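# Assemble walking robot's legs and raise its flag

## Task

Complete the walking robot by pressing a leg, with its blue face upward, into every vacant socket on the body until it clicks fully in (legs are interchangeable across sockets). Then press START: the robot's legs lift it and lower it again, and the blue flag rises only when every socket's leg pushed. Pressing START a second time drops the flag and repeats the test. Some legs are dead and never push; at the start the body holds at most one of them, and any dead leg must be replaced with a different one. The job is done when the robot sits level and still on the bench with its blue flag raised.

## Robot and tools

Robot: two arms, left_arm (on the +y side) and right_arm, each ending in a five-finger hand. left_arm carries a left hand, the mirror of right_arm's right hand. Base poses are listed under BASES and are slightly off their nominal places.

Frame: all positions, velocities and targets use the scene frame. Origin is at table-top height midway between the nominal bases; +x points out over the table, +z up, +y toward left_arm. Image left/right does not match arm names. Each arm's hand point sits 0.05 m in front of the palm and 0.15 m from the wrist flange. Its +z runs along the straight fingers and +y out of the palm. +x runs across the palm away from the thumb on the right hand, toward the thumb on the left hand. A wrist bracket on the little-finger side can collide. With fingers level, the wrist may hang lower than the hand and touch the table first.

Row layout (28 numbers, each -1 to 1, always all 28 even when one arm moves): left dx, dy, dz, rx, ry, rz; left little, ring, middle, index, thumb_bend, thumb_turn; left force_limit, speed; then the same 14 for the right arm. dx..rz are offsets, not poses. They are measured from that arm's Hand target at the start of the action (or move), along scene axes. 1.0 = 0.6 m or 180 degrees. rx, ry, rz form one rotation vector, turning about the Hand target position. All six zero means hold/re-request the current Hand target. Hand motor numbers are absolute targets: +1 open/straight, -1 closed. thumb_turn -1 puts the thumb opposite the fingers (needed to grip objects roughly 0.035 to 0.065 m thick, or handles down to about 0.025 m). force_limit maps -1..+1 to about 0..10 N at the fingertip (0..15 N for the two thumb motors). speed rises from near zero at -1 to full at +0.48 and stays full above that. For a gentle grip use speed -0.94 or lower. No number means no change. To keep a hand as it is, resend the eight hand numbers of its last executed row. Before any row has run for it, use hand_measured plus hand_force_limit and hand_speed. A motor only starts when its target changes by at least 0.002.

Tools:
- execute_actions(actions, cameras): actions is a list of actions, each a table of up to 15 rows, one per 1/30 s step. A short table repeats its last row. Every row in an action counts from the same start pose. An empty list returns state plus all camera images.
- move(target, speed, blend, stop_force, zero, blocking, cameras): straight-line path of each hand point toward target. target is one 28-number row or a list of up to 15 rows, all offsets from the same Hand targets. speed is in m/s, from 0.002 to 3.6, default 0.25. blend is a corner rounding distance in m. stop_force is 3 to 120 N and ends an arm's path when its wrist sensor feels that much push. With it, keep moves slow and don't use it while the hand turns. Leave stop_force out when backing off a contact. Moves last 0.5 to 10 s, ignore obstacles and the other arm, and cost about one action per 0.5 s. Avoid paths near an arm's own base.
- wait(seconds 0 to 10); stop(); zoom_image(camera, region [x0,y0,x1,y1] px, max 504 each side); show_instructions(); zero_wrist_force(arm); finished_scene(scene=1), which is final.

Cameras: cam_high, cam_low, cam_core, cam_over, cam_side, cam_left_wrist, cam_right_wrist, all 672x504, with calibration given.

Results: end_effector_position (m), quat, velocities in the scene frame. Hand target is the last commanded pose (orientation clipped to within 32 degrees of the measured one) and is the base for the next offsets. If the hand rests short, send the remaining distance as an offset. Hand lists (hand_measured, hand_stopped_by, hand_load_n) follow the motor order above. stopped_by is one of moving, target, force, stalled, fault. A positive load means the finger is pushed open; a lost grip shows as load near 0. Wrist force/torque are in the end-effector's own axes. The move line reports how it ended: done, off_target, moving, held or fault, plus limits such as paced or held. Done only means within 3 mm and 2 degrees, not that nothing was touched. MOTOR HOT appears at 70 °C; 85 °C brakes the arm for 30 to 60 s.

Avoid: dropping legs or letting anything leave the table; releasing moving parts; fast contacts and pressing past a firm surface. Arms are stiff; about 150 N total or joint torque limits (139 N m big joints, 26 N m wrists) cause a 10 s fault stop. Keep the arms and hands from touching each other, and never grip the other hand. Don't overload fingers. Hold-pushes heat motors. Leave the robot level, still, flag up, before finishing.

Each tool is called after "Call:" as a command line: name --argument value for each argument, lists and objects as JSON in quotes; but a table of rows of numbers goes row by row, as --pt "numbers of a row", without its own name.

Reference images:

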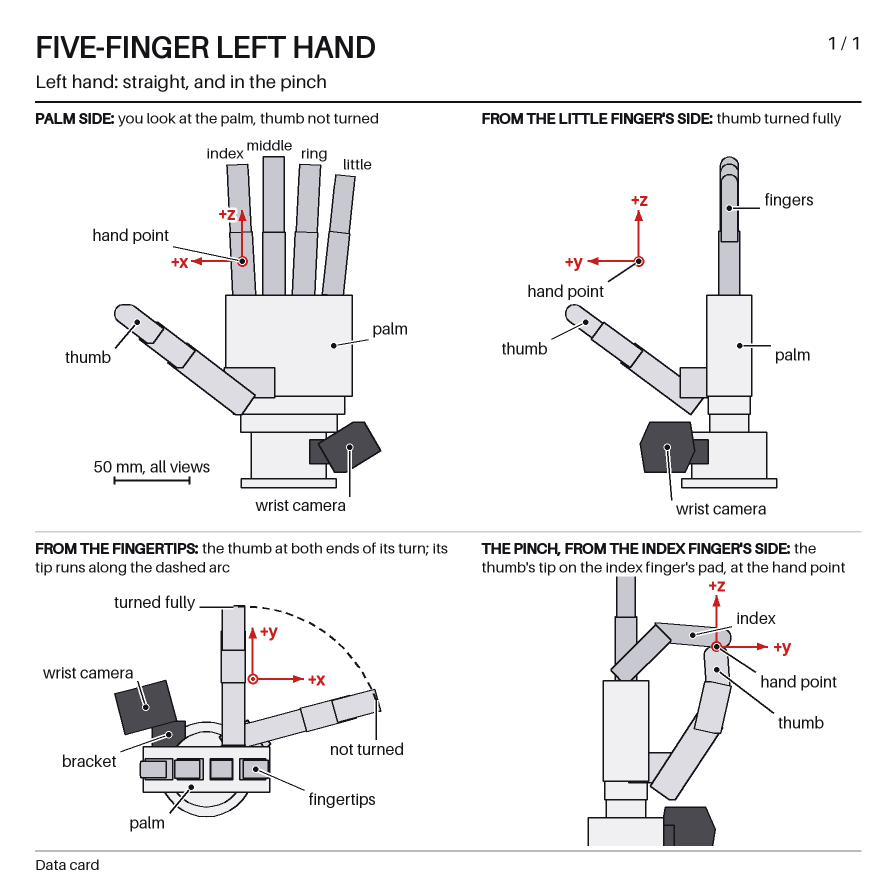

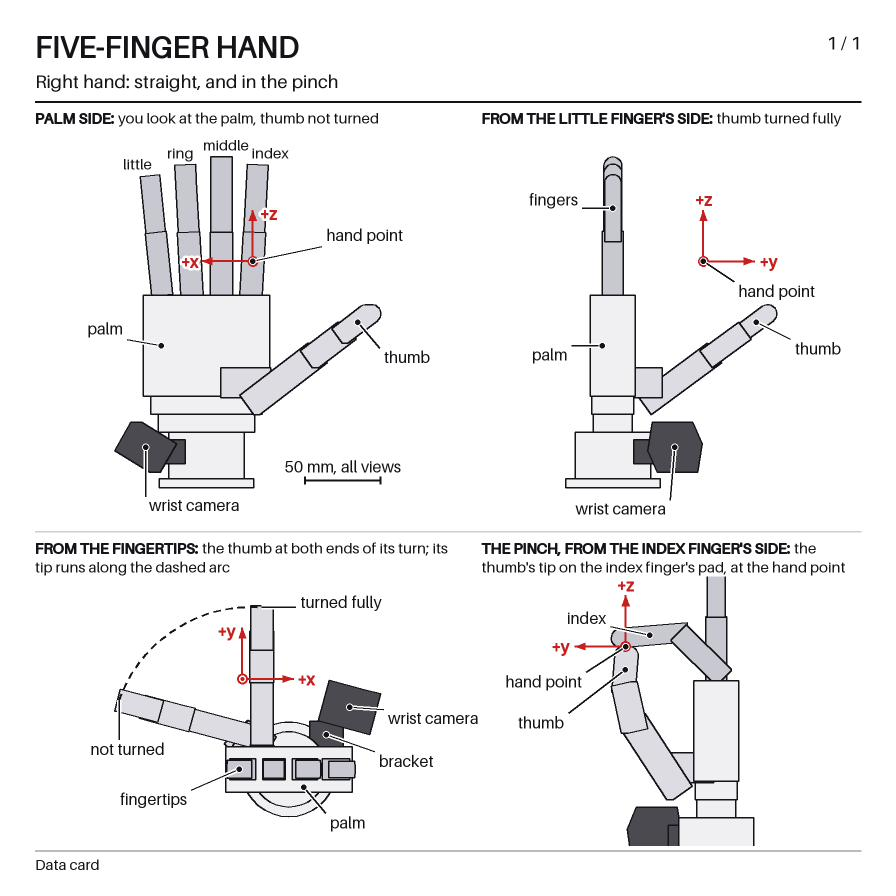

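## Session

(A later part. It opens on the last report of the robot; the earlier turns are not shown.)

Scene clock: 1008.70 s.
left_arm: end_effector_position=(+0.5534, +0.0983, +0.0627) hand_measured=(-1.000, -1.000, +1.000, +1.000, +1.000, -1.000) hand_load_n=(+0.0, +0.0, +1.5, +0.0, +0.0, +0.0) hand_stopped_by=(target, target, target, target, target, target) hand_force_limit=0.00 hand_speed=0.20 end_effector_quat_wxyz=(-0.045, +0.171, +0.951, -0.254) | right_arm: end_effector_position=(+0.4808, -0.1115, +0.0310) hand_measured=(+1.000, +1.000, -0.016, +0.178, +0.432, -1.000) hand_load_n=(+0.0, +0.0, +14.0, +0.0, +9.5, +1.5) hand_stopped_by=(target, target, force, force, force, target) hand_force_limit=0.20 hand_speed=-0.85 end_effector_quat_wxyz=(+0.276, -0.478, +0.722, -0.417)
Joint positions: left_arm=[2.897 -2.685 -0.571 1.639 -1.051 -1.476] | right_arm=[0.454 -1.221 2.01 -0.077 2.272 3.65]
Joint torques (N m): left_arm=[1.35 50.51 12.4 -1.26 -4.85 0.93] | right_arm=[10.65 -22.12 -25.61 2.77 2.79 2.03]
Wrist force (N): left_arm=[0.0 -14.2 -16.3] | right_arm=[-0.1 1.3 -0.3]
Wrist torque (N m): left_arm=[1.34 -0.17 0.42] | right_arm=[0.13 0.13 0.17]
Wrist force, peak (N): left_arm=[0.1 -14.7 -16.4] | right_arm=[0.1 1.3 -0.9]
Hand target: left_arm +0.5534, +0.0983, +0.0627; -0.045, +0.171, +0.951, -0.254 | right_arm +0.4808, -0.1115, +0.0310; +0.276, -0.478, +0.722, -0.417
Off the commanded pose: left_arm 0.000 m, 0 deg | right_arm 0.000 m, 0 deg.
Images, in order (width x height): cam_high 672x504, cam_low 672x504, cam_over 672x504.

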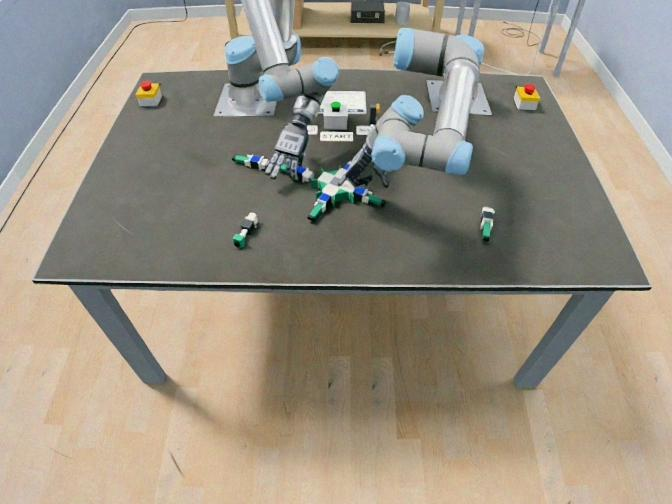

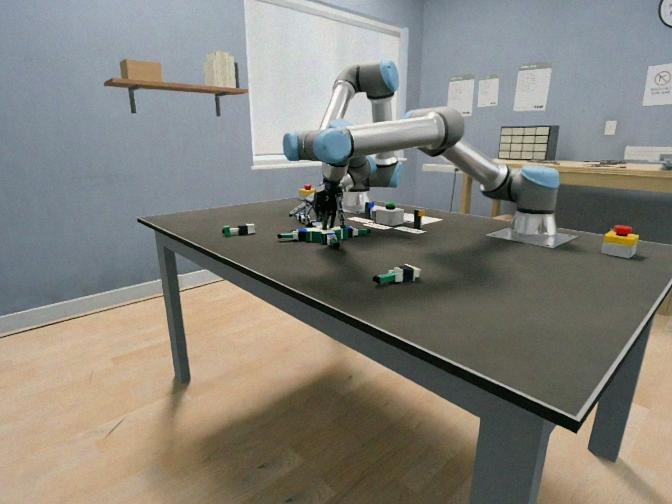

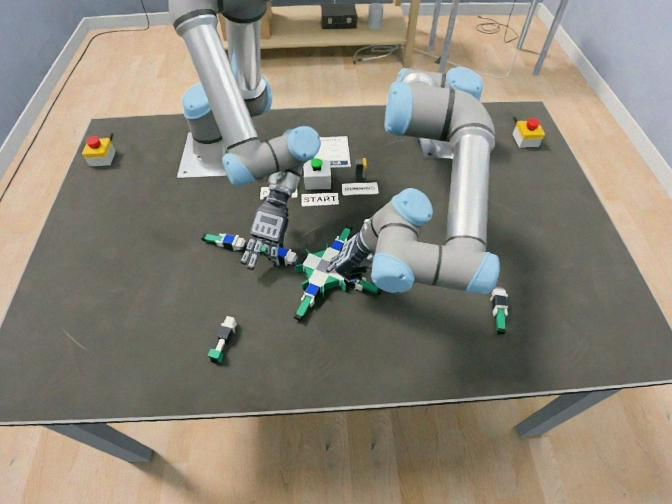

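Call:
move --pt "0 0 0.1955 0 0 0 -1 -1 0.3 0.3 0.56 -1 0 -0.5 0 0 0.165 0 0 0 1 1 -0.2 -0.2 0.1 -1 0.2 -0.85" --pt "0.111 0.2695 0.2288 0.0324 0.119 -0.4555 -1 -1 0.3 0.3 0.56 -1 0 -0.5 0.1987 -0.2808 0.165 0 0 0 1 1 -0.2 -0.2 0.1 -1 0.2 -0.85" --pt "0.2193 0.5262 0.1455 0.0647 0.2379 -0.9110 -1 -1 0.3 0.3 0.56 -1 0 -0.5 0.1987 -0.2808 0.0015 0 0 0 1 1 -0.2 -0.2 0.1 -1 0.2 -0.85" --speed '[0.12, 0.5, 0.5]' --blend '[0.02, 0.02, 0]' --cameras '["cam_core","cam_high","cam_over","cam_left_wrist"]'

Scene clock: 1048.67 s.
left_arm: end_effector_position=(+0.6239, +0.2736, +0.1959) hand_measured=(-1.000, -1.000, +0.962, +0.300, +0.560, -1.000) hand_load_n=(+0.0, +0.0, +0.0, +0.0, +0.0, +0.0) hand_stopped_by=(target, target, force, target, target, target) hand_force_limit=0.00 hand_speed=-0.50 end_effector_quat_wxyz=(-0.257, +0.801, +0.541, -0.018) | right_arm: end_effector_position=(+0.6000, -0.2799, +0.1077) hand_measured=(+1.000, +1.000, -0.016, +0.178, +0.432, -1.000) hand_load_n=(+0.0, +0.0, +14.5, +0.0, +10.0, +1.5) hand_stopped_by=(target, target, force, force, force, target) hand_force_limit=0.20 hand_speed=-0.85 end_effector_quat_wxyz=(+0.276, -0.478, +0.722, -0.417) end_effector_velocity=(-0.001, +0.000, +0.001) end_effector_angular_velocity=(+0.001, +0.002, -0.001)
Joint positions: left_arm=[2.922 -2.843 -0.035 0.881 -1.88 0.068] | right_arm=[-0.063 -1.347 1.902 -0.009 1.85 3.307]
Joint velocities: left_arm=[within noise] | right_arm=[0 -0.002 -0.001 0.005 0 0.002]
Joint torques (N m): left_arm=[5.69 62.36 3.91 -1.41 -0.6 -1.93] | right_arm=[2.13 -40.77 -27.39 1.22 -0.14 1.13]
Wrist force (N): left_arm=[-0.6 -2.6 0.3] | right_arm=[0.1 1.6 -0.5]
Wrist torque (N m): left_arm=[-0.40 0.26 0.14] | right_arm=[0.15 0.10 0.09]
Wrist force, peak (N): left_arm=[0.1 -14.7 -16.6] | right_arm=[0.2 2.5 0.1]
Hand target: left_arm +0.6239, +0.2737, +0.1959; -0.257, +0.801, +0.541, -0.018 (not the last commanded pose) | right_arm +0.6000, -0.2799, +0.1079; +0.276, -0.478, +0.722, -0.417 (not the last commanded pose)
Off the commanded pose: left_arm 0.160 m, 78 deg | right_arm 0.076 m, 0 deg.
elbow stopped short (left arm): the move would have taken joint 3 (elbow) straighter than the controller allows.
move: held (left_arm; a check stopped the path), off_target (right_arm; braked when a check withheld steps of left_arm); path passed 2 of 3 targets; limits=held
pose unreachable (left arm): on one or more control steps of this call, first in action 0 (counted from 0), this arm could not follow its commanded pose, so it was not sent that pose on those steps. It may still have moved: this result reports where it is.
cause: moving toward the commanded pose would bring two parts of the arm too close to each other (joints 4 (wrist 1) to 6 (wrist 3) lie between them).
camera_calibration:
cam_left_wrist: T_world_to_cam=[[-0.707542, 0.530447, 0.466916, 0.210345], [0.698233, 0.422959, 0.57756, -0.667802], [0.108878, 0.734664, -0.669637, -0.0233806], [0, 0, 0, 1]] pos_world=[0.617655, 0.188053, 0.271826]
Images, in order (width x height): cam_high 672x504, cam_core 672x504, cam_over 672x504, cam_left_wrist 672x504.

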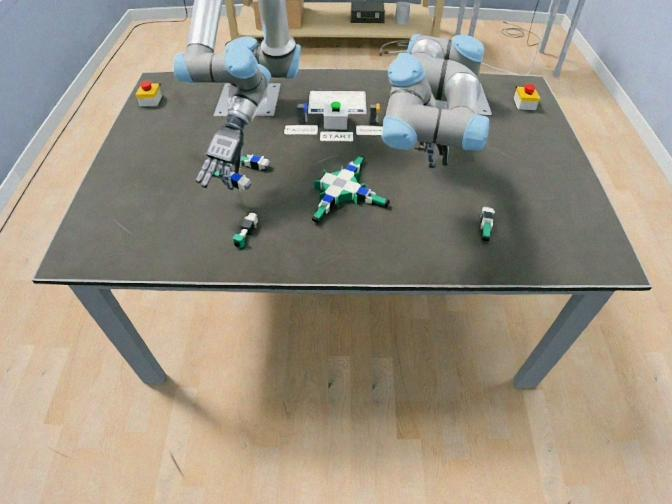

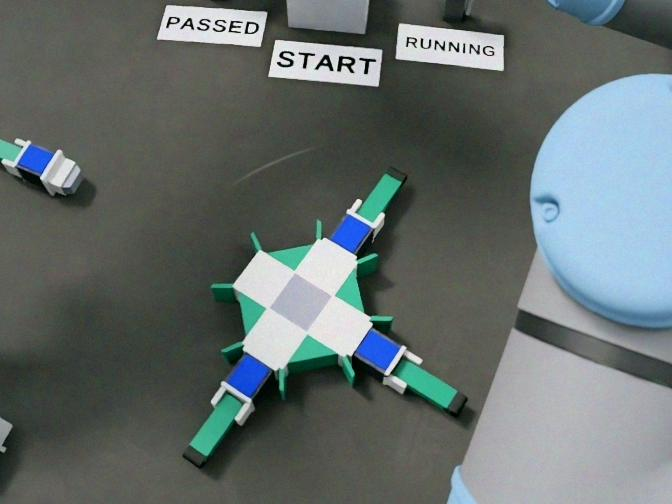

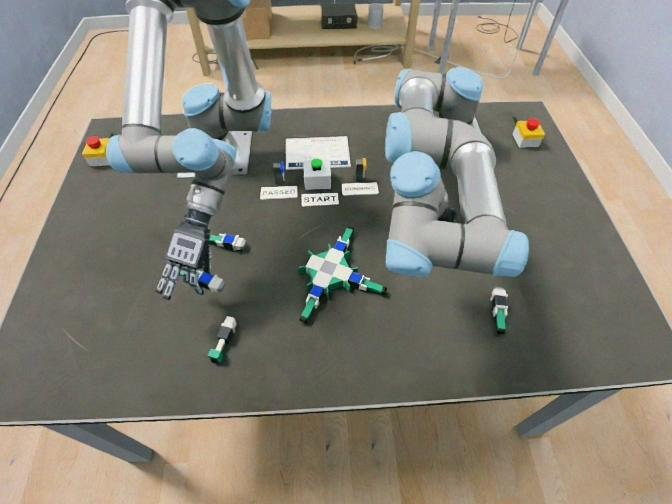

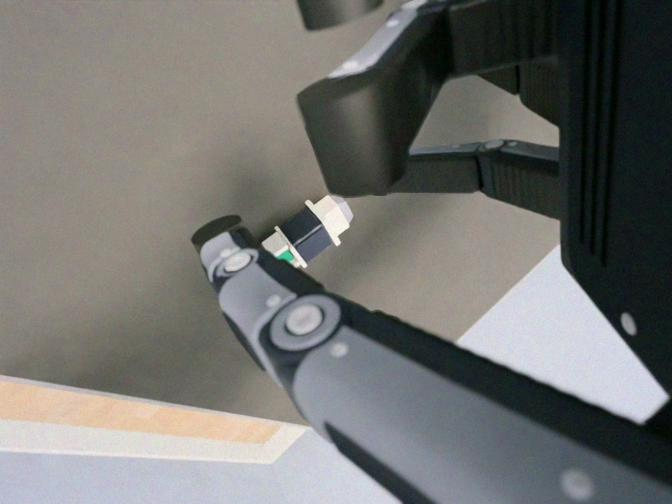

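Call:
zoom_image --camera "cam_left_wrist" --region '[240, 170, 380, 275]'

Scaled by 3.600 from the camera's 672x504 image, which has a finer 960x720 frame.

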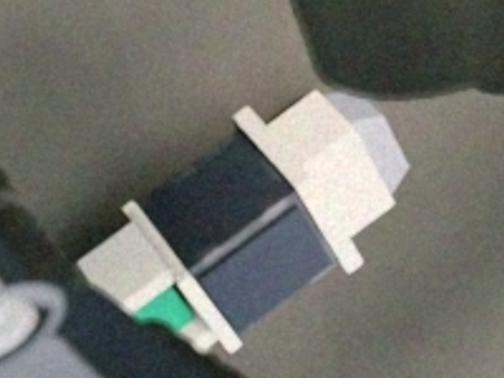

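Call:
move --pt "-0.1398 0.0438 0.0402 0 0 0 -1 -1 0.29 0.3 0.56 -1 0 -0.5 0 0 -0.06 0 0 0 1 1 -0.2 -0.2 0.1 -1 0.2 -0.85" --pt "-0.2065 0.1438 0.0402 0.0903 0.1367 -0.4117 -1 -1 0.29 0.3 0.56 -1 0 -0.5 0 0 -0.1265 0 0 0 1 1 -0.2 -0.2 0.1 -1 0.2 -0.85" --pt "0.0890 0.2290 -0.0598 0.0903 0.1367 -0.4117 -1 -1 0.29 0.3 0.56 -1 0 -0.5 0 0 -0.1265 0 0 0 1 1 -0.2 -0.2 0.1 -1 0.2 -0.85" --speed '[0.25, 0.5, 0.25]' --blend '[0.03, 0.04, 0]' --cameras '["cam_high","cam_over","cam_left_wrist"]'

Scene clock: 1086.40 s.
left_arm: end_effector_position=(+0.6773, +0.4110, +0.1600) hand_measured=(-1.000, -1.000, +0.290, +0.300, +0.560, -1.000) hand_load_n=(+0.0, +0.0, +0.0, +0.0, +0.0, +0.0) hand_stopped_by=(target, target, target, target, target, target) hand_force_limit=0.00 hand_speed=-0.50 end_effector_quat_wxyz=(-0.420, +0.899, -0.111, +0.051) | right_arm: end_effector_position=(+0.6000, -0.2799, +0.0320) hand_measured=(+1.000, +1.000, -0.016, +0.178, +0.432, -1.000) hand_load_n=(+0.0, +0.0, +14.0, +0.0, +9.5, +1.5) hand_stopped_by=(target, target, force, force, force, target) hand_force_limit=0.20 hand_speed=-0.85 end_effector_quat_wxyz=(+0.276, -0.478, +0.722, -0.417)
Joint positions: left_arm=[3.071 -2.491 -0.743 1.834 -2.432 1.795] | right_arm=[-0.063 -1.23 1.985 -0.209 1.85 3.307]
Joint torques (N m): left_arm=[-1.37 46.34 26.63 -1.67 -3.32 1.9] | right_arm=[3.84 -42.71 -26.43 0.97 -1.48 0.82]
Wrist force (N): left_arm=[-0.7 -2.4 -0.4] | right_arm=[0.2 1.6 -0.7]
Wrist torque (N m): left_arm=[-0.32 0.22 0.13] | right_arm=[0.18 0.09 0.07]
Wrist force, peak (N): left_arm=[-1.2 -5.0 0.8] | right_arm=[0.0 2.3 -0.3]
Hand target: left_arm +0.6773, +0.4111, +0.1600; -0.420, +0.899, -0.111, +0.051 | right_arm +0.6000, -0.2799, +0.0320; +0.276, -0.478, +0.722, -0.417
Off the commanded pose: left_arm 0.000 m, 0 deg | right_arm 0.000 m, 0 deg.
move: done
camera_calibration:
cam_left_wrist: T_world_to_cam=[[0.431468, 0.542462, 0.720813, -0.625066], [0.64202, -0.745958, 0.177082, -0.159849], [0.633756, 0.386371, -0.670128, -0.366418], [0, 0, 0, 1]] pos_world=[0.604541, 0.361406, 0.233315]
Images, in order (width x height): cam_high 672x504, cam_over 672x504, cam_left_wrist 672x504.

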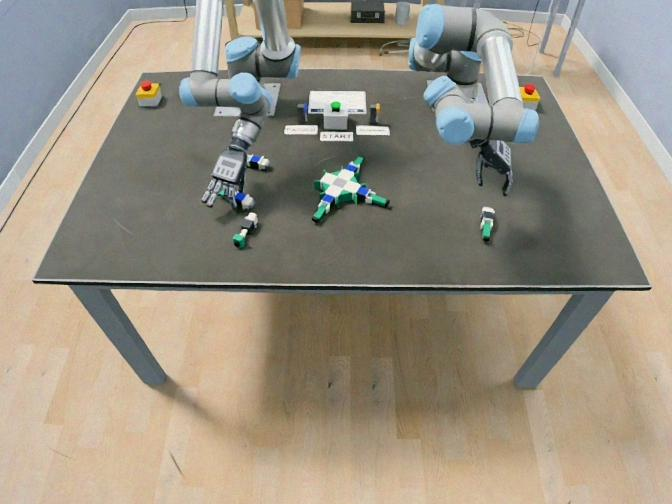

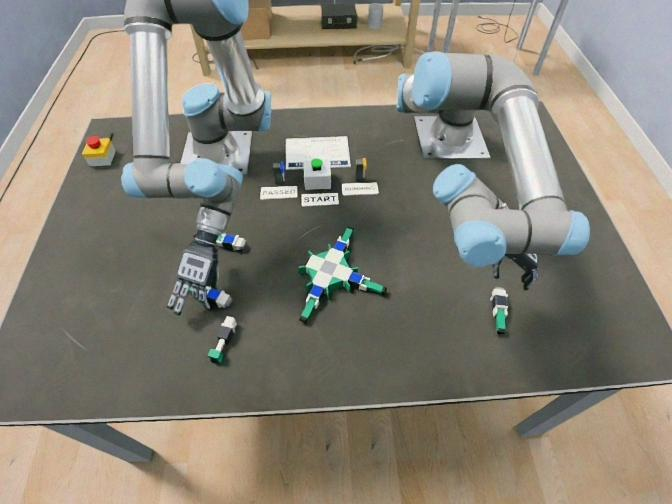

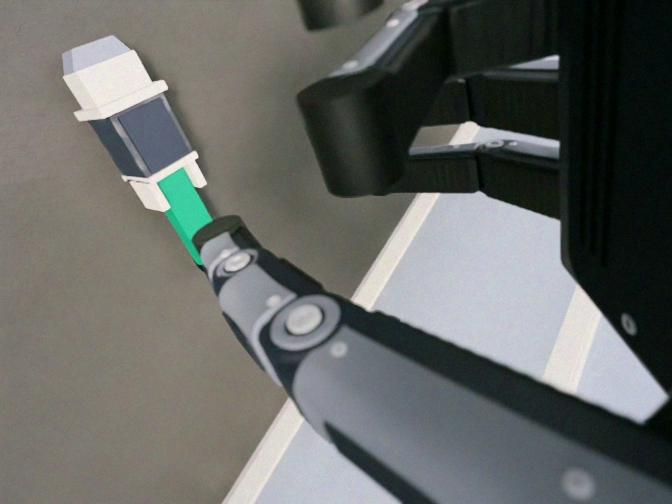

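Call:
zoom_image --camera "cam_left_wrist" --region '[50, 20, 250, 170]'

Scaled by 2.520 from the camera's 672x504 image, which has a finer 960x720 frame.

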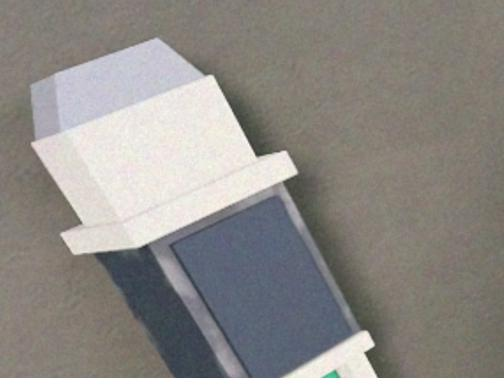

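Call:
move --pt "0 0 0 0 0 0 -1 -1 0.29 0.3 0.56 -1 0 -0.5 0 0 0 0 0 0 1 1 0.3 0.3 0.56 -1 0 -0.5" --pt "-0.0197 0.014 -0.125 0 0 0 -1 -1 0.29 0.3 0.56 -1 0 -0.5 0 0 0.18 0 0 0 1 1 0.3 0.3 0.56 -1 0 -0.5" --speed 0.12 --cameras '["cam_over","cam_low","cam_left_wrist","cam_core"]'

Scene clock: 1099.50 s.
left_arm: end_effector_position=(+0.6654, +0.4195, +0.0849) hand_measured=(-1.000, -1.000, +0.290, +0.300, +0.560, -1.000) hand_load_n=(+0.0, +0.0, +0.0, +0.0, +0.0, +0.0) hand_stopped_by=(target, target, target, target, target, target) hand_force_limit=0.00 hand_speed=-0.50 end_effector_quat_wxyz=(-0.420, +0.899, -0.111, +0.051) | right_arm: end_effector_position=(+0.6001, -0.2799, +0.1400) hand_measured=(+1.000, +1.000, +0.300, +0.300, +0.560, -1.000) hand_load_n=(+0.0, +0.0, +0.0, +0.0, +0.0, +0.0) hand_stopped_by=(target, target, target, target, target, target) hand_force_limit=0.00 hand_speed=-0.50 end_effector_quat_wxyz=(+0.276, -0.478, +0.722, -0.417)
Joint positions: left_arm=[3.082 -2.49 -0.936 2.039 -2.43 1.813] | right_arm=[-0.063 -1.386 1.857 0.075 1.85 3.307]
Joint torques (N m): left_arm=[-5.14 60.29 26.69 -2.01 1.01 -0.77] | right_arm=[5.35 -22.44 -11.49 -0.18 -0.9 0.67]
Wrist force (N): left_arm=[-0.5 -2.3 -0.5] | right_arm=[-0.1 0.6 -1.1]
Wrist torque (N m): left_arm=[-0.30 0.20 -0.03] | right_arm=[0.12 0.15 0.05]
Wrist force, peak (N): left_arm=[-0.4 -3.0 -0.8] | right_arm=[0.3 2.3 -0.2]
Hand target: left_arm +0.6655, +0.4195, +0.0850; -0.420, +0.899, -0.111, +0.051 | right_arm +0.6000, -0.2799, +0.1400; +0.276, -0.478, +0.722, -0.417
Off the commanded pose: left_arm 0.000 m, 0 deg | right_arm 0.000 m, 0 deg.
move: done
camera_calibration:
cam_left_wrist: T_world_to_cam=[[0.431754, 0.542387, 0.720697, -0.570577], [0.642032, -0.746011, 0.176812, -0.132579], [0.633549, 0.386371, -0.670323, -0.412396], [0, 0, 0, 1]] pos_world=[0.592742, 0.369907, 0.158216]
Images, in order (width x height): cam_low 672x504, cam_core 672x504, cam_over 672x504, cam_left_wrist 672x504.

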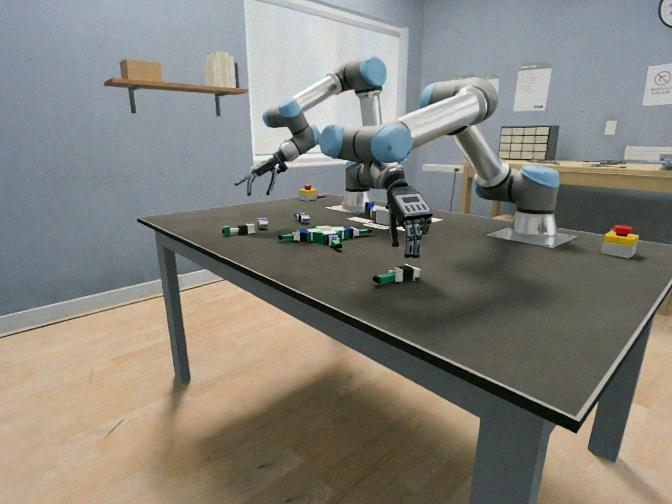

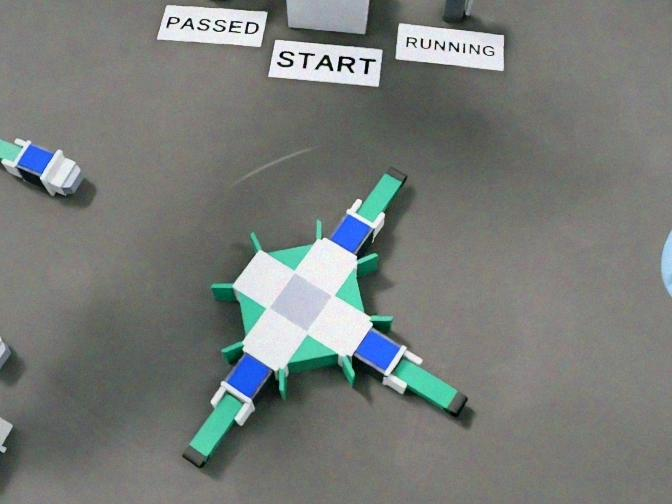

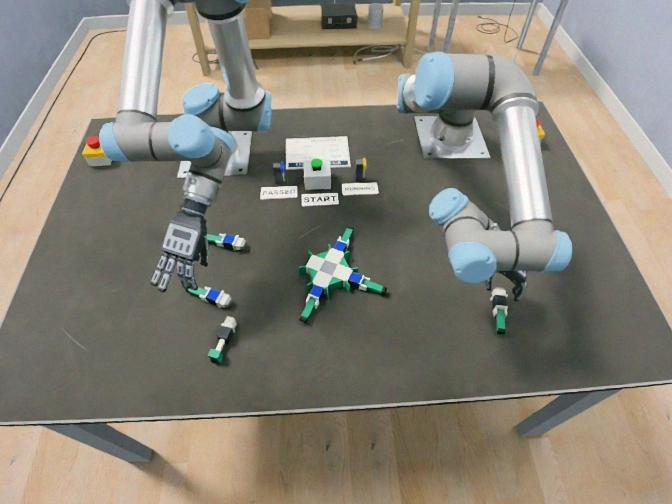

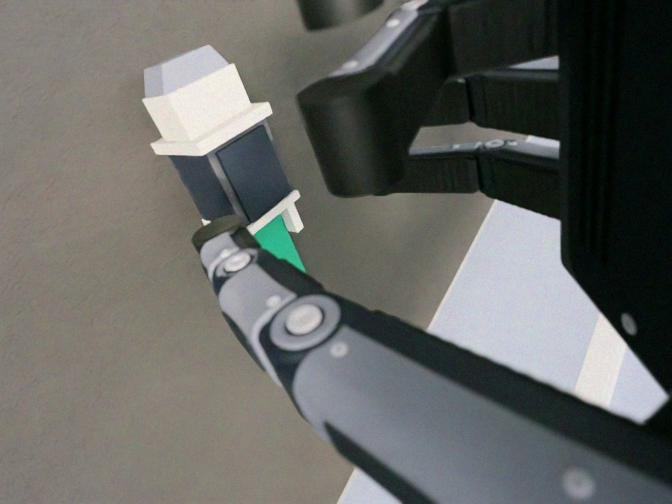

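Call:
zoom_image --camera "cam_left_wrist" --region '[130, 30, 330, 260]'

Scaled by 2.191 from the camera's 672x504 image, which has a finer 960x720 frame.

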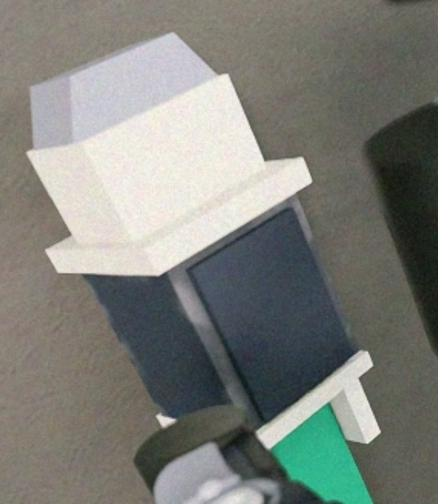

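Call:
move --pt "0.0067 0.0127 -0.04 0 0 0 -1 -1 0.29 0.3 0.56 -1 0 -0.5 -0.15 -0.0667 0.0915 0.175 0.062 -0.237 1 1 1 1 1 1 0 -0.2" --pt "0.0067 0.0127 -0.0917 0 0 0 -1 -1 0.29 0.3 0.56 -1 0 -0.5 -0.3 -0.1333 0.183 0.3501 0.1239 -0.4741 1 1 1 1 1 1 0 -0.2" --speed 0.35 --blend '[0.01, 0]' --cameras '["cam_left_wrist","cam_low"]'

Call:
zoom_image --camera "cam_low" --region '[340, 200, 460, 300]'

Scene clock: 1118.23 s.
left_arm: end_effector_position=(+0.6695, +0.4271, +0.0299) hand_measured=(-1.000, -1.000, +0.290, +0.300, +0.560, -1.000) hand_load_n=(+0.0, +0.0, +0.0, +0.5, +0.0, +0.0) hand_stopped_by=(target, target, target, target, target, target) hand_force_limit=0.00 hand_speed=-0.50 end_effector_quat_wxyz=(-0.420, +0.899, -0.111, +0.051) | right_arm: end_effector_position=(+0.4200, -0.3599, +0.2498) hand_measured=(+1.000, +1.000, +1.000, +1.000, +1.000, +1.000) hand_load_n=(+0.0, +0.0, +0.0, +0.0, +0.0, +0.0) hand_stopped_by=(target, target, target, target, target, target) hand_force_limit=0.00 hand_speed=-0.20 end_effector_quat_wxyz=(+0.001, +0.242, +0.970, +0.000)
Joint positions: left_arm=[3.095 -2.544 -0.976 2.148 -2.427 1.832] | right_arm=[-0.566 -1.504 1.726 1.347 1.571 4.621]
Joint torques (N m): left_arm=[-5.73 60.38 11.96 -3.4 -0.55 -1.12] | right_arm=[3.84 -12.93 -29.2 1.04 1.43 -2.03]
Wrist force (N): left_arm=[-0.5 -2.3 -0.4] | right_arm=[-0.8 0.9 -0.2]
Wrist torque (N m): left_arm=[-0.31 0.20 -0.01] | right_arm=[0.11 0.10 -0.01]
Wrist force, peak (N): left_arm=[-0.4 -2.6 -0.5] | right_arm=[0.1 1.0 -1.6]
Hand target: left_arm +0.6695, +0.4271, +0.0300; -0.420, +0.899, -0.111, +0.051 | right_arm +0.4200, -0.3599, +0.2498; +0.000, +0.242, +0.970, +0.000
Off the commanded pose: left_arm 0.000 m, 0 deg | right_arm 0.000 m, 0 deg.
move: done
camera_calibration:
cam_left_wrist: T_world_to_cam=[[0.431587, 0.542452, 0.720748, -0.536645], [0.642041, -0.745965, 0.176974, -0.119775], [0.633653, 0.38637, -0.670225, -0.454874], [0, 0, 0, 1]] pos_world=[0.596742, 0.377506, 0.103115]
Images, in order (width x height): cam_low 672x504, cam_left_wrist 672x504.

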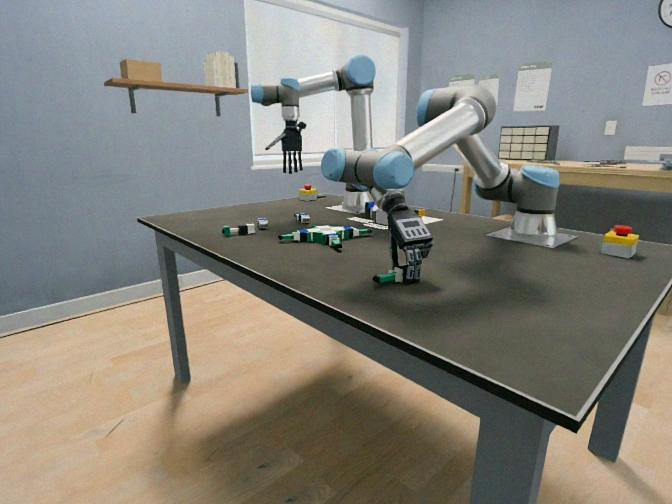

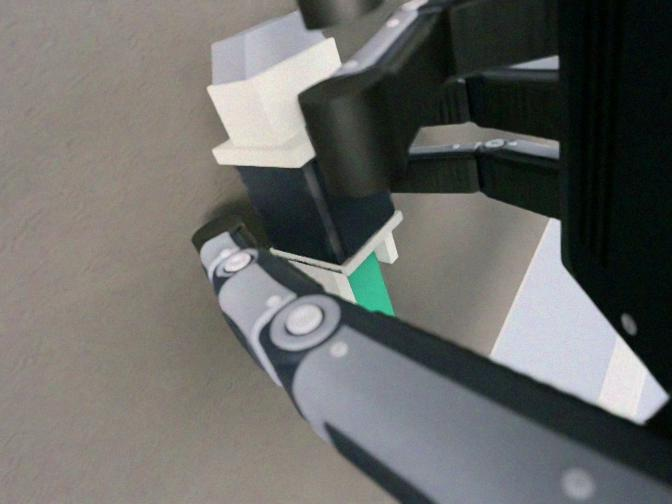

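Scaled by 4.200 from the camera's 672x504 image, which has a finer 960x720 frame.

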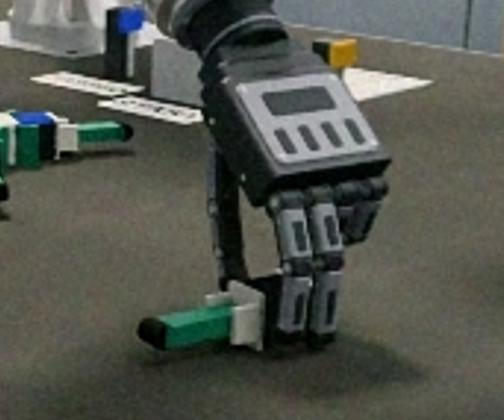

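Call:
execute_actions --actions '[[[0,0,0,0,0,0,-1,-1,-0.2,-0.2,0.1,-1,-0.2,-0.85,0,0,0,0,0,0,1,1,1,1,1,1,0,-0.2]],[[0,0,0,0,0,0,-1,-1,-0.2,-0.2,0.1,-1,-0.2,-0.85,0,0,0,0,0,0,1,1,1,1,1,1,0,-0.2]]]' --cameras '["cam_left_wrist","cam_low"]'

Scene clock: 1120.53 s.
left_arm: end_effector_position=(+0.6695, +0.4271, +0.0300) hand_measured=(-1.000, -1.000, +0.028, +0.024, +0.430, -1.000) hand_load_n=(+0.0, +0.0, +5.5, +5.0, +8.5, -2.0) hand_stopped_by=(target, target, force, force, force, target) hand_force_limit=-0.20 hand_speed=-0.85 end_effector_quat_wxyz=(-0.420, +0.899, -0.111, +0.051) | right_arm: end_effector_position=(+0.4200, -0.3599, +0.2498) hand_measured=(+1.000, +1.000, +1.000, +1.000, +1.000, +1.000) hand_load_n=(+0.0, +0.0, +0.0, +0.0, +0.0, +0.0) hand_stopped_by=(target, target, target, target, target, target) hand_force_limit=0.00 hand_speed=-0.20 end_effector_quat_wxyz=(+0.000, +0.242, +0.970, +0.000)
Joint positions: left_arm=[3.095 -2.544 -0.976 2.148 -2.427 1.832] | right_arm=[-0.566 -1.504 1.726 1.347 1.571 4.621]
Joint torques (N m): left_arm=[-3.15 60.45 25.66 -3.09 -2.77 1.81] | right_arm=[-4.55 -13.18 -28.64 2.88 -1.46 1.09]
Wrist force (N): left_arm=[-0.7 -2.5 -0.9] | right_arm=[-0.8 0.8 -0.7]
Wrist torque (N m): left_arm=[-0.27 0.21 -0.01] | right_arm=[0.13 0.13 -0.01]
Wrist force, peak (N): left_arm=[-0.7 -2.7 -1.0] | right_arm=[-1.0 1.4 -0.7]
Hand target: left_arm +0.6695, +0.4271, +0.0300; -0.420, +0.899, -0.111, +0.051 | right_arm +0.4200, -0.3599, +0.2498; +0.000, +0.242, +0.970, +0.000
Off the commanded pose: left_arm 0.000 m, 0 deg | right_arm 0.000 m, 0 deg.
camera_calibration:
cam_left_wrist: T_world_to_cam=[[0.431503, 0.542481, 0.720777, -0.536753], [0.641972, -0.745987, 0.177131, -0.119776], [0.633781, 0.386286, -0.670153, -0.454792], [0, 0, 0, 1]] pos_world=[0.596742, 0.377507, 0.103315]
Images, in order (width x height): cam_low 672x504, cam_left_wrist 672x504.

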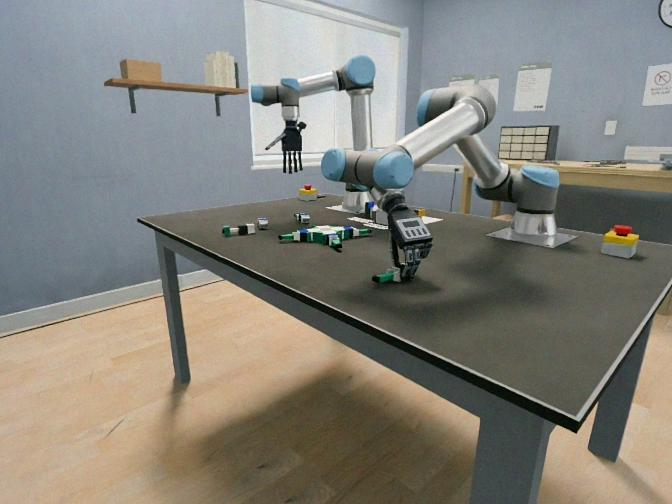

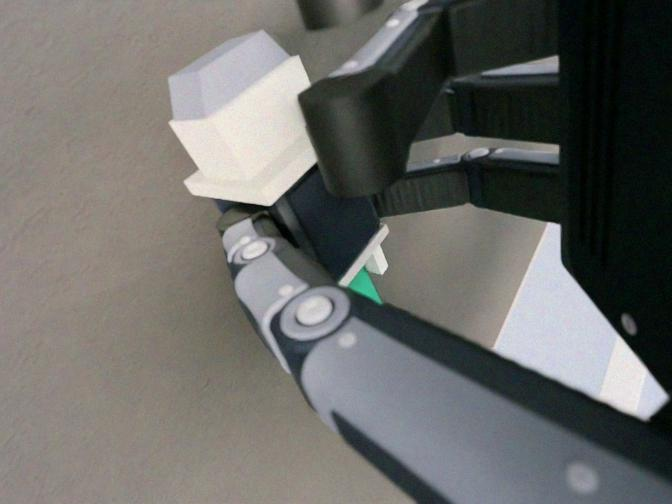

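Call:
zoom_image --camera "cam_left_wrist" --region '[150, 20, 410, 310]'

Scaled by 1.738 from the camera's 672x504 image, which has a finer 960x720 frame.

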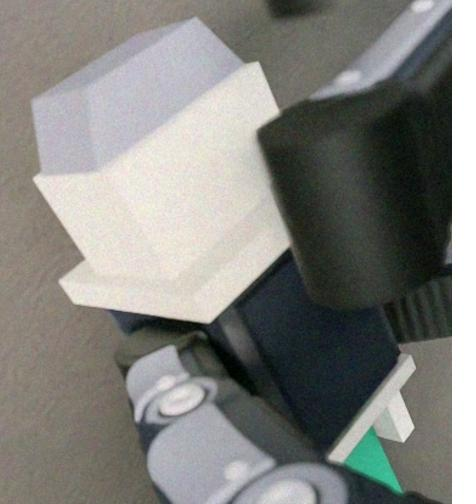

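Call:
move --pt "0 0 0.1667 0 0 0 -1 -1 -0.2 -0.2 0.1 -1 -0.2 -0.85 0 0 0 0 0 0 1 1 1 1 1 1 0 -0.2" --pt "-0.15 -0.13 0.2 0 0 -0.275 -1 -1 -0.2 -0.2 0.1 -1 -0.2 -0.85 0 0 0 0 0 0 1 1 1 1 1 1 0 -0.2" --pt "-0.2992 -0.2618 0.13 0 0 -0.55 -1 -1 -0.2 -0.2 0.1 -1 -0.2 -0.85 0 0 0 0 0 0 1 1 1 1 1 1 0 -0.2" --pt "-0.2992 -0.2618 0.002 0 0 -0.55 -1 -1 -0.2 -0.2 0.1 -1 -0.2 -0.85 0 0 0 0 0 0 1 1 1 1 1 1 0 -0.2" --speed '[0.15, 0.45, 0.45, 0.08]' --blend '[0.03, 0.03, 0.005, 0]' --cameras '["cam_core","cam_left_wrist","cam_side","cam_low"]'

Scene clock: 1143.63 s.
left_arm: end_effector_position=(+0.4899, +0.2700, +0.0311) hand_measured=(-1.000, -1.000, +0.028, +0.024, +0.430, -1.000) hand_load_n=(+0.0, +0.0, +6.0, +4.0, +7.0, -0.5) hand_stopped_by=(target, target, force, force, force, target) hand_force_limit=-0.20 hand_speed=-0.85 end_effector_quat_wxyz=(+0.233, -0.500, +0.756, -0.352) | right_arm: end_effector_position=(+0.4200, -0.3599, +0.2498) hand_measured=(+1.000, +1.000, +1.000, +1.000, +1.000, +1.000) hand_load_n=(+0.0, +0.0, +0.0, +0.0, +0.0, +0.0) hand_stopped_by=(target, target, target, target, target, target) hand_force_limit=0.00 hand_speed=-0.20 end_effector_quat_wxyz=(+0.000, +0.242, +0.970, +0.000)
Joint positions: left_arm=[3.243 -1.877 -1.979 3.101 -1.213 3.461] | right_arm=[-0.566 -1.504 1.726 1.347 1.571 4.621]
Joint torques (N m): left_arm=[-6.4 32.72 25.55 -0.69 1.75 -1.89] | right_arm=[-8.06 -14.65 -28.09 1.91 1.9 0.99]
Wrist force (N): left_arm=[-0.6 -1.4 -0.1] | right_arm=[-1.1 1.0 -0.5]
Wrist torque (N m): left_arm=[-0.27 0.21 0.13] | right_arm=[0.14 0.16 -0.03]
Wrist force, peak (N): left_arm=[-0.6 -2.8 -1.0] | right_arm=[-1.1 1.5 -0.9]
Hand target: left_arm +0.4900, +0.2700, +0.0312; +0.234, -0.500, +0.756, -0.353 | right_arm +0.4200, -0.3599, +0.2498; +0.000, +0.242, +0.970, +0.000
Off the commanded pose: left_arm 0.000 m, 0 deg | right_arm 0.000 m, 0 deg.
move: done
camera_calibration:
cam_left_wrist: T_world_to_cam=[[0.468333, -0.511135, 0.720698, -0.108389], [-0.837258, -0.517302, 0.177195, 0.541002], [0.282248, -0.686396, -0.670221, 0.182272], [0, 0, 0, 1]] pos_world=[0.452274, 0.349571, 0.104415]
Images, in order (width x height): cam_low 672x504, cam_core 672x504, cam_side 672x504, cam_left_wrist 672x504.

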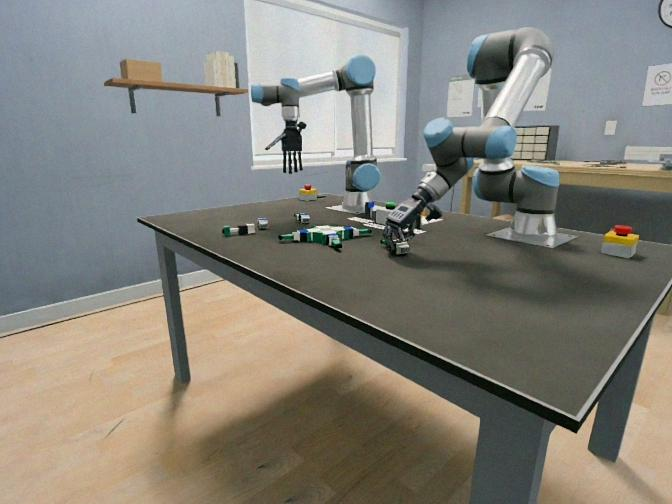

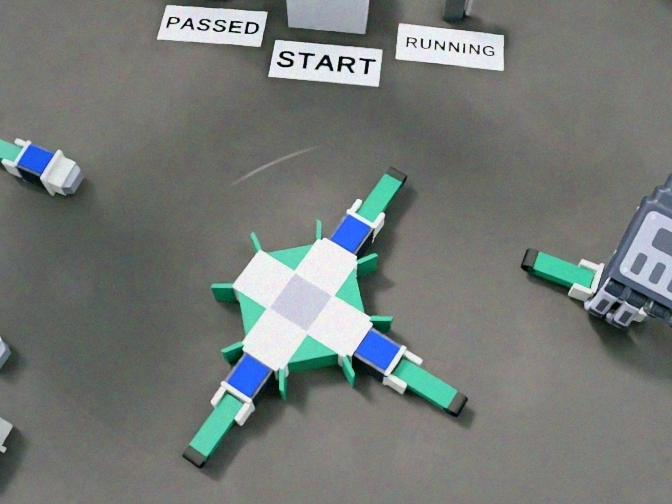

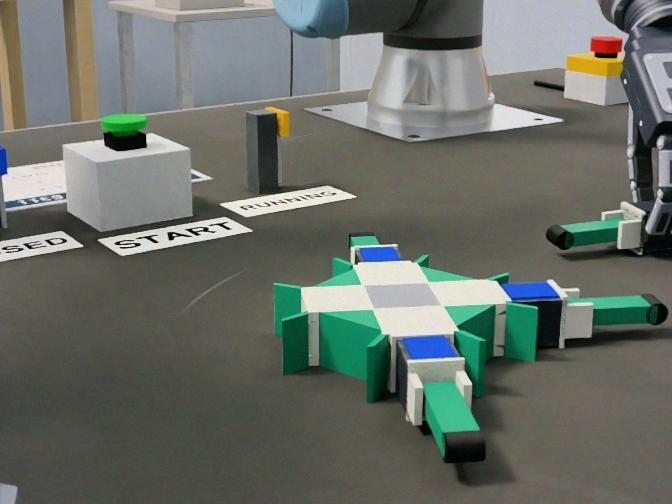

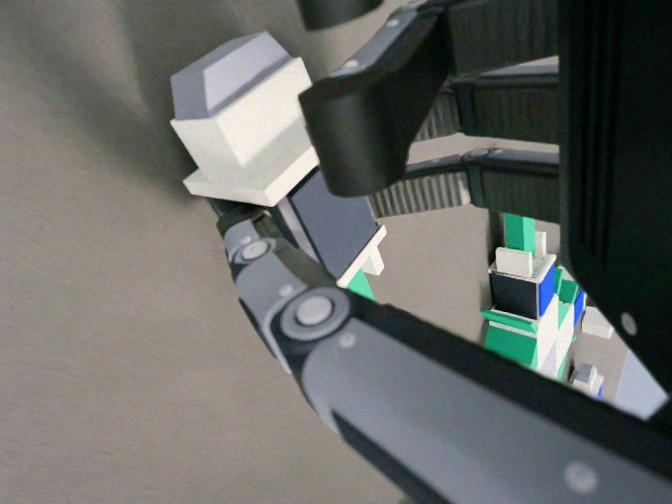

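Call:
move --pt "0 0 0 0 0 0 -1 -1 0.3 0.3 0.56 -1 0 -0.5 0 0 0 0 0 0 1 1 1 1 1 1 0 -0.2" --pt "-0.0384 0.0163 0.1667 0 0 0 -1 -1 0.3 0.3 0.56 -1 0 -0.5 0 0 0 0 0 0 1 1 1 1 1 1 0 -0.2" --speed 0.15 --cameras '["cam_core","cam_left_wrist"]'

Scene clock: 1154.30 s.
left_arm: end_effector_position=(+0.4671, +0.2798, +0.1312) hand_measured=(-1.000, -1.000, +0.300, +0.300, +0.560, -1.000) hand_load_n=(+0.5, +0.0, +0.0, +0.0, +0.0, +0.0) hand_stopped_by=(target, target, target, target, target, target) hand_force_limit=0.00 hand_speed=-0.50 end_effector_quat_wxyz=(+0.234, -0.500, +0.756, -0.353) | right_arm: end_effector_position=(+0.4200, -0.3599, +0.2498) hand_measured=(+1.000, +1.000, +1.000, +1.000, +1.000, +1.000) hand_load_n=(+0.0, +0.0, +0.0, +0.0, +0.0, +0.0) hand_stopped_by=(target, target, target, target, target, target) hand_force_limit=0.00 hand_speed=-0.20 end_effector_quat_wxyz=(+0.000, +0.242, +0.970, +0.000)
Joint positions: left_arm=[3.278 -1.682 -1.921 2.839 -1.188 3.487] | right_arm=[-0.566 -1.504 1.726 1.347 1.571 4.621]
Joint torques (N m): left_arm=[-7.14 27.81 4.14 -1.91 -1.81 -2.13] | right_arm=[-8.04 -15 -28.26 1.44 1.76 0.97]
Wrist force (N): left_arm=[-0.9 -2.1 -0.5] | right_arm=[-0.9 1.2 -0.6]
Wrist torque (N m): left_arm=[-0.25 0.25 -0.05] | right_arm=[0.17 0.13 -0.01]
Wrist force, peak (N): left_arm=[-0.8 -2.9 -1.9] | right_arm=[-1.3 1.0 -1.2]
Hand target: left_arm +0.4670, +0.2798, +0.1312; +0.234, -0.500, +0.756, -0.353 | right_arm +0.4200, -0.3599, +0.2498; +0.000, +0.242, +0.970, +0.000
Off the commanded pose: left_arm 0.000 m, 0 deg | right_arm 0.000 m, 0 deg.
move: done
camera_calibration:
cam_left_wrist: T_world_to_cam=[[0.468097, -0.511097, 0.720878, -0.164742], [-0.837289, -0.517358, 0.176885, 0.509393], [0.282546, -0.686382, -0.67011, 0.262436], [0, 0, 0, 1]] pos_world=[0.429474, 0.359471, 0.204516]
Images, in order (width x height): cam_core 672x504, cam_left_wrist 672x504.

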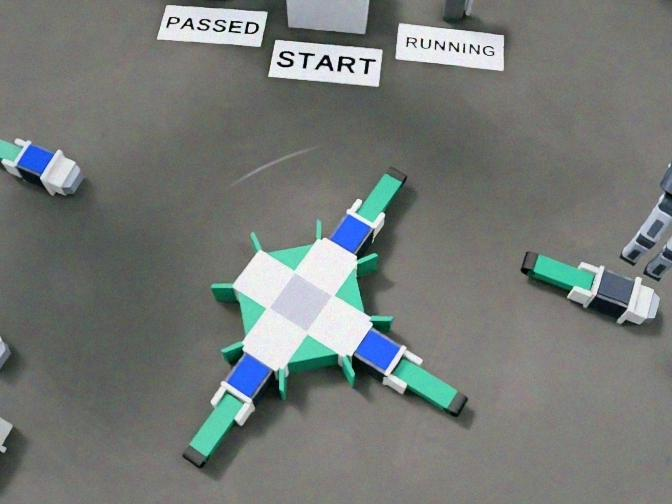

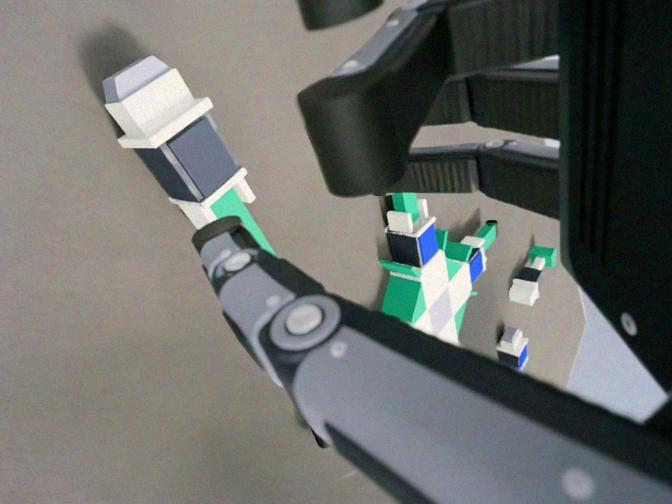

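Call:
zoom_image --camera "cam_left_wrist" --region '[80, 30, 330, 280]'

Call:
zoom_image --camera "cam_core" --region '[500, 220, 672, 350]'

Scaled by 2.016 from the camera's 672x504 image, which has a finer 960x720 frame.

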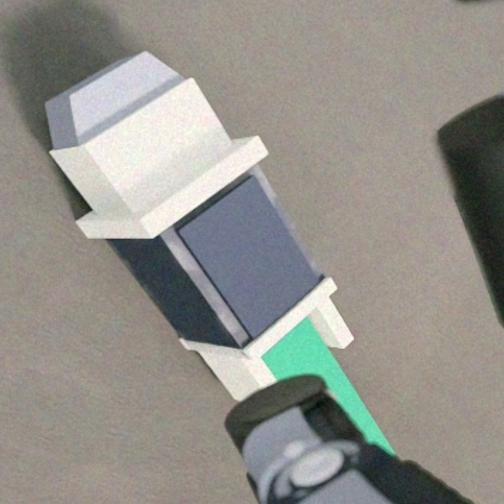

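Scaled by 2.930 from the camera's 672x504 image, which has a finer 960x720 frame.

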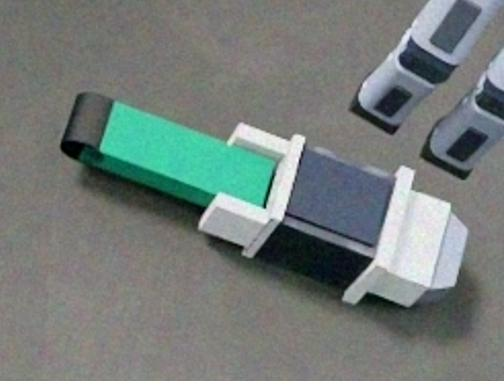

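Call:
move --pt "0.0282 -0.0142 -0.0687 -0.0464 -0.1310 0.0383 -1 -1 0.3 0.3 0.56 -1 0 -0.5 0 0 0 0 0 0 1 1 1 1 1 1 0 -0.2" --pt "0.0282 -0.0142 -0.1670 -0.0464 -0.1310 0.0383 -1 -1 0.3 0.3 0.56 -1 0 -0.5 0 0 0 0 0 0 1 1 1 1 1 1 0 -0.2" --pt "0.0282 -0.0142 -0.1670 -0.0464 -0.1310 0.0383 -1 -1 -0.2 -0.2 0.1 -1 -0.2 -0.85 0 0 0 0 0 0 1 1 1 1 1 1 0 -0.2" --speed '[0.3,0.15,0.15]' --cameras '["cam_core","cam_left_wrist"]'

Scene clock: 1173.10 s.
left_arm: end_effector_position=(+0.4839, +0.2713, +0.0310) hand_measured=(-1.000, -1.000, +0.026, +0.024, +0.424, -1.000) hand_load_n=(+0.0, +0.0, +7.5, +5.0, +7.5, -1.0) hand_stopped_by=(target, target, force, force, force, target) hand_force_limit=-0.20 hand_speed=-0.85 end_effector_quat_wxyz=(+0.367, -0.477, +0.634, -0.486) | right_arm: end_effector_position=(+0.4200, -0.3599, +0.2498) hand_measured=(+1.000, +1.000, +1.000, +1.000, +1.000, +1.000) hand_load_n=(+0.0, +0.0, +0.0, +0.0, +0.0, +0.0) hand_stopped_by=(target, target, target, target, target, target) hand_force_limit=0.00 hand_speed=-0.20 end_effector_quat_wxyz=(+0.000, +0.242, +0.970, +0.000)
Joint positions: left_arm=[3.285 -1.763 -2.379 3.86 -1.19 3.249] | right_arm=[-0.566 -1.504 1.726 1.347 1.571 4.621]
Joint torques (N m): left_arm=[-6.66 12.78 17.28 -0.87 -1.95 -0.69] | right_arm=[-8.71 -16.39 -27.15 0.66 1.76 1.03]
Wrist force (N): left_arm=[-0.9 -8.0 -3.3] | right_arm=[-0.8 0.9 -0.6]
Wrist torque (N m): left_arm=[-0.28 0.19 0.10] | right_arm=[0.14 0.13 -0.02]
Wrist force, peak (N): left_arm=[-0.7 -8.8 -2.6] | right_arm=[-1.3 1.2 -0.8]
Hand target: left_arm +0.4839, +0.2713, +0.0310; +0.367, -0.477, +0.634, -0.486 | right_arm +0.4200, -0.3599, +0.2498; +0.000, +0.242, +0.970, +0.000
Off the commanded pose: left_arm 0.000 m, 0 deg | right_arm 0.000 m, 0 deg.
move: done
camera_calibration:
cam_left_wrist: T_world_to_cam=[[0.177334, -0.349832, 0.919875, -0.0139476], [-0.788616, -0.609681, -0.0798337, 0.546253], [0.588759, -0.711271, -0.384, 0.0343272], [0, 0, 0, 1]] pos_world=[0.413047, 0.352576, 0.0696211]
Images, in order (width x height): cam_core 672x504, cam_left_wrist 672x504.

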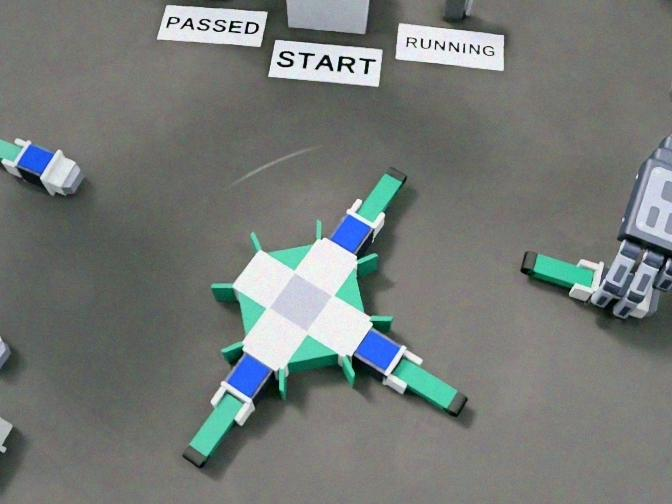

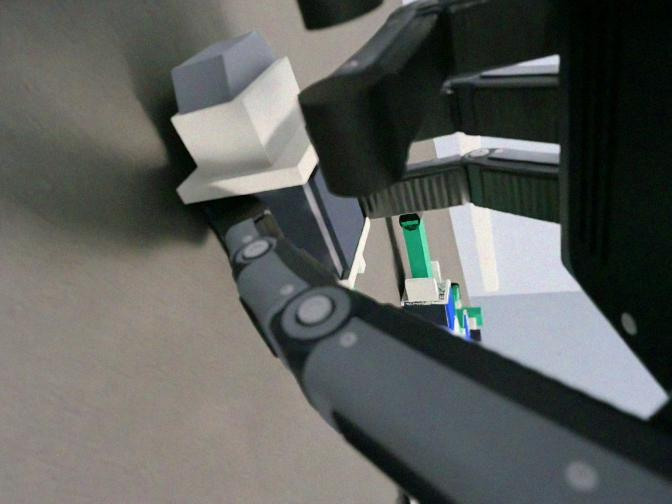

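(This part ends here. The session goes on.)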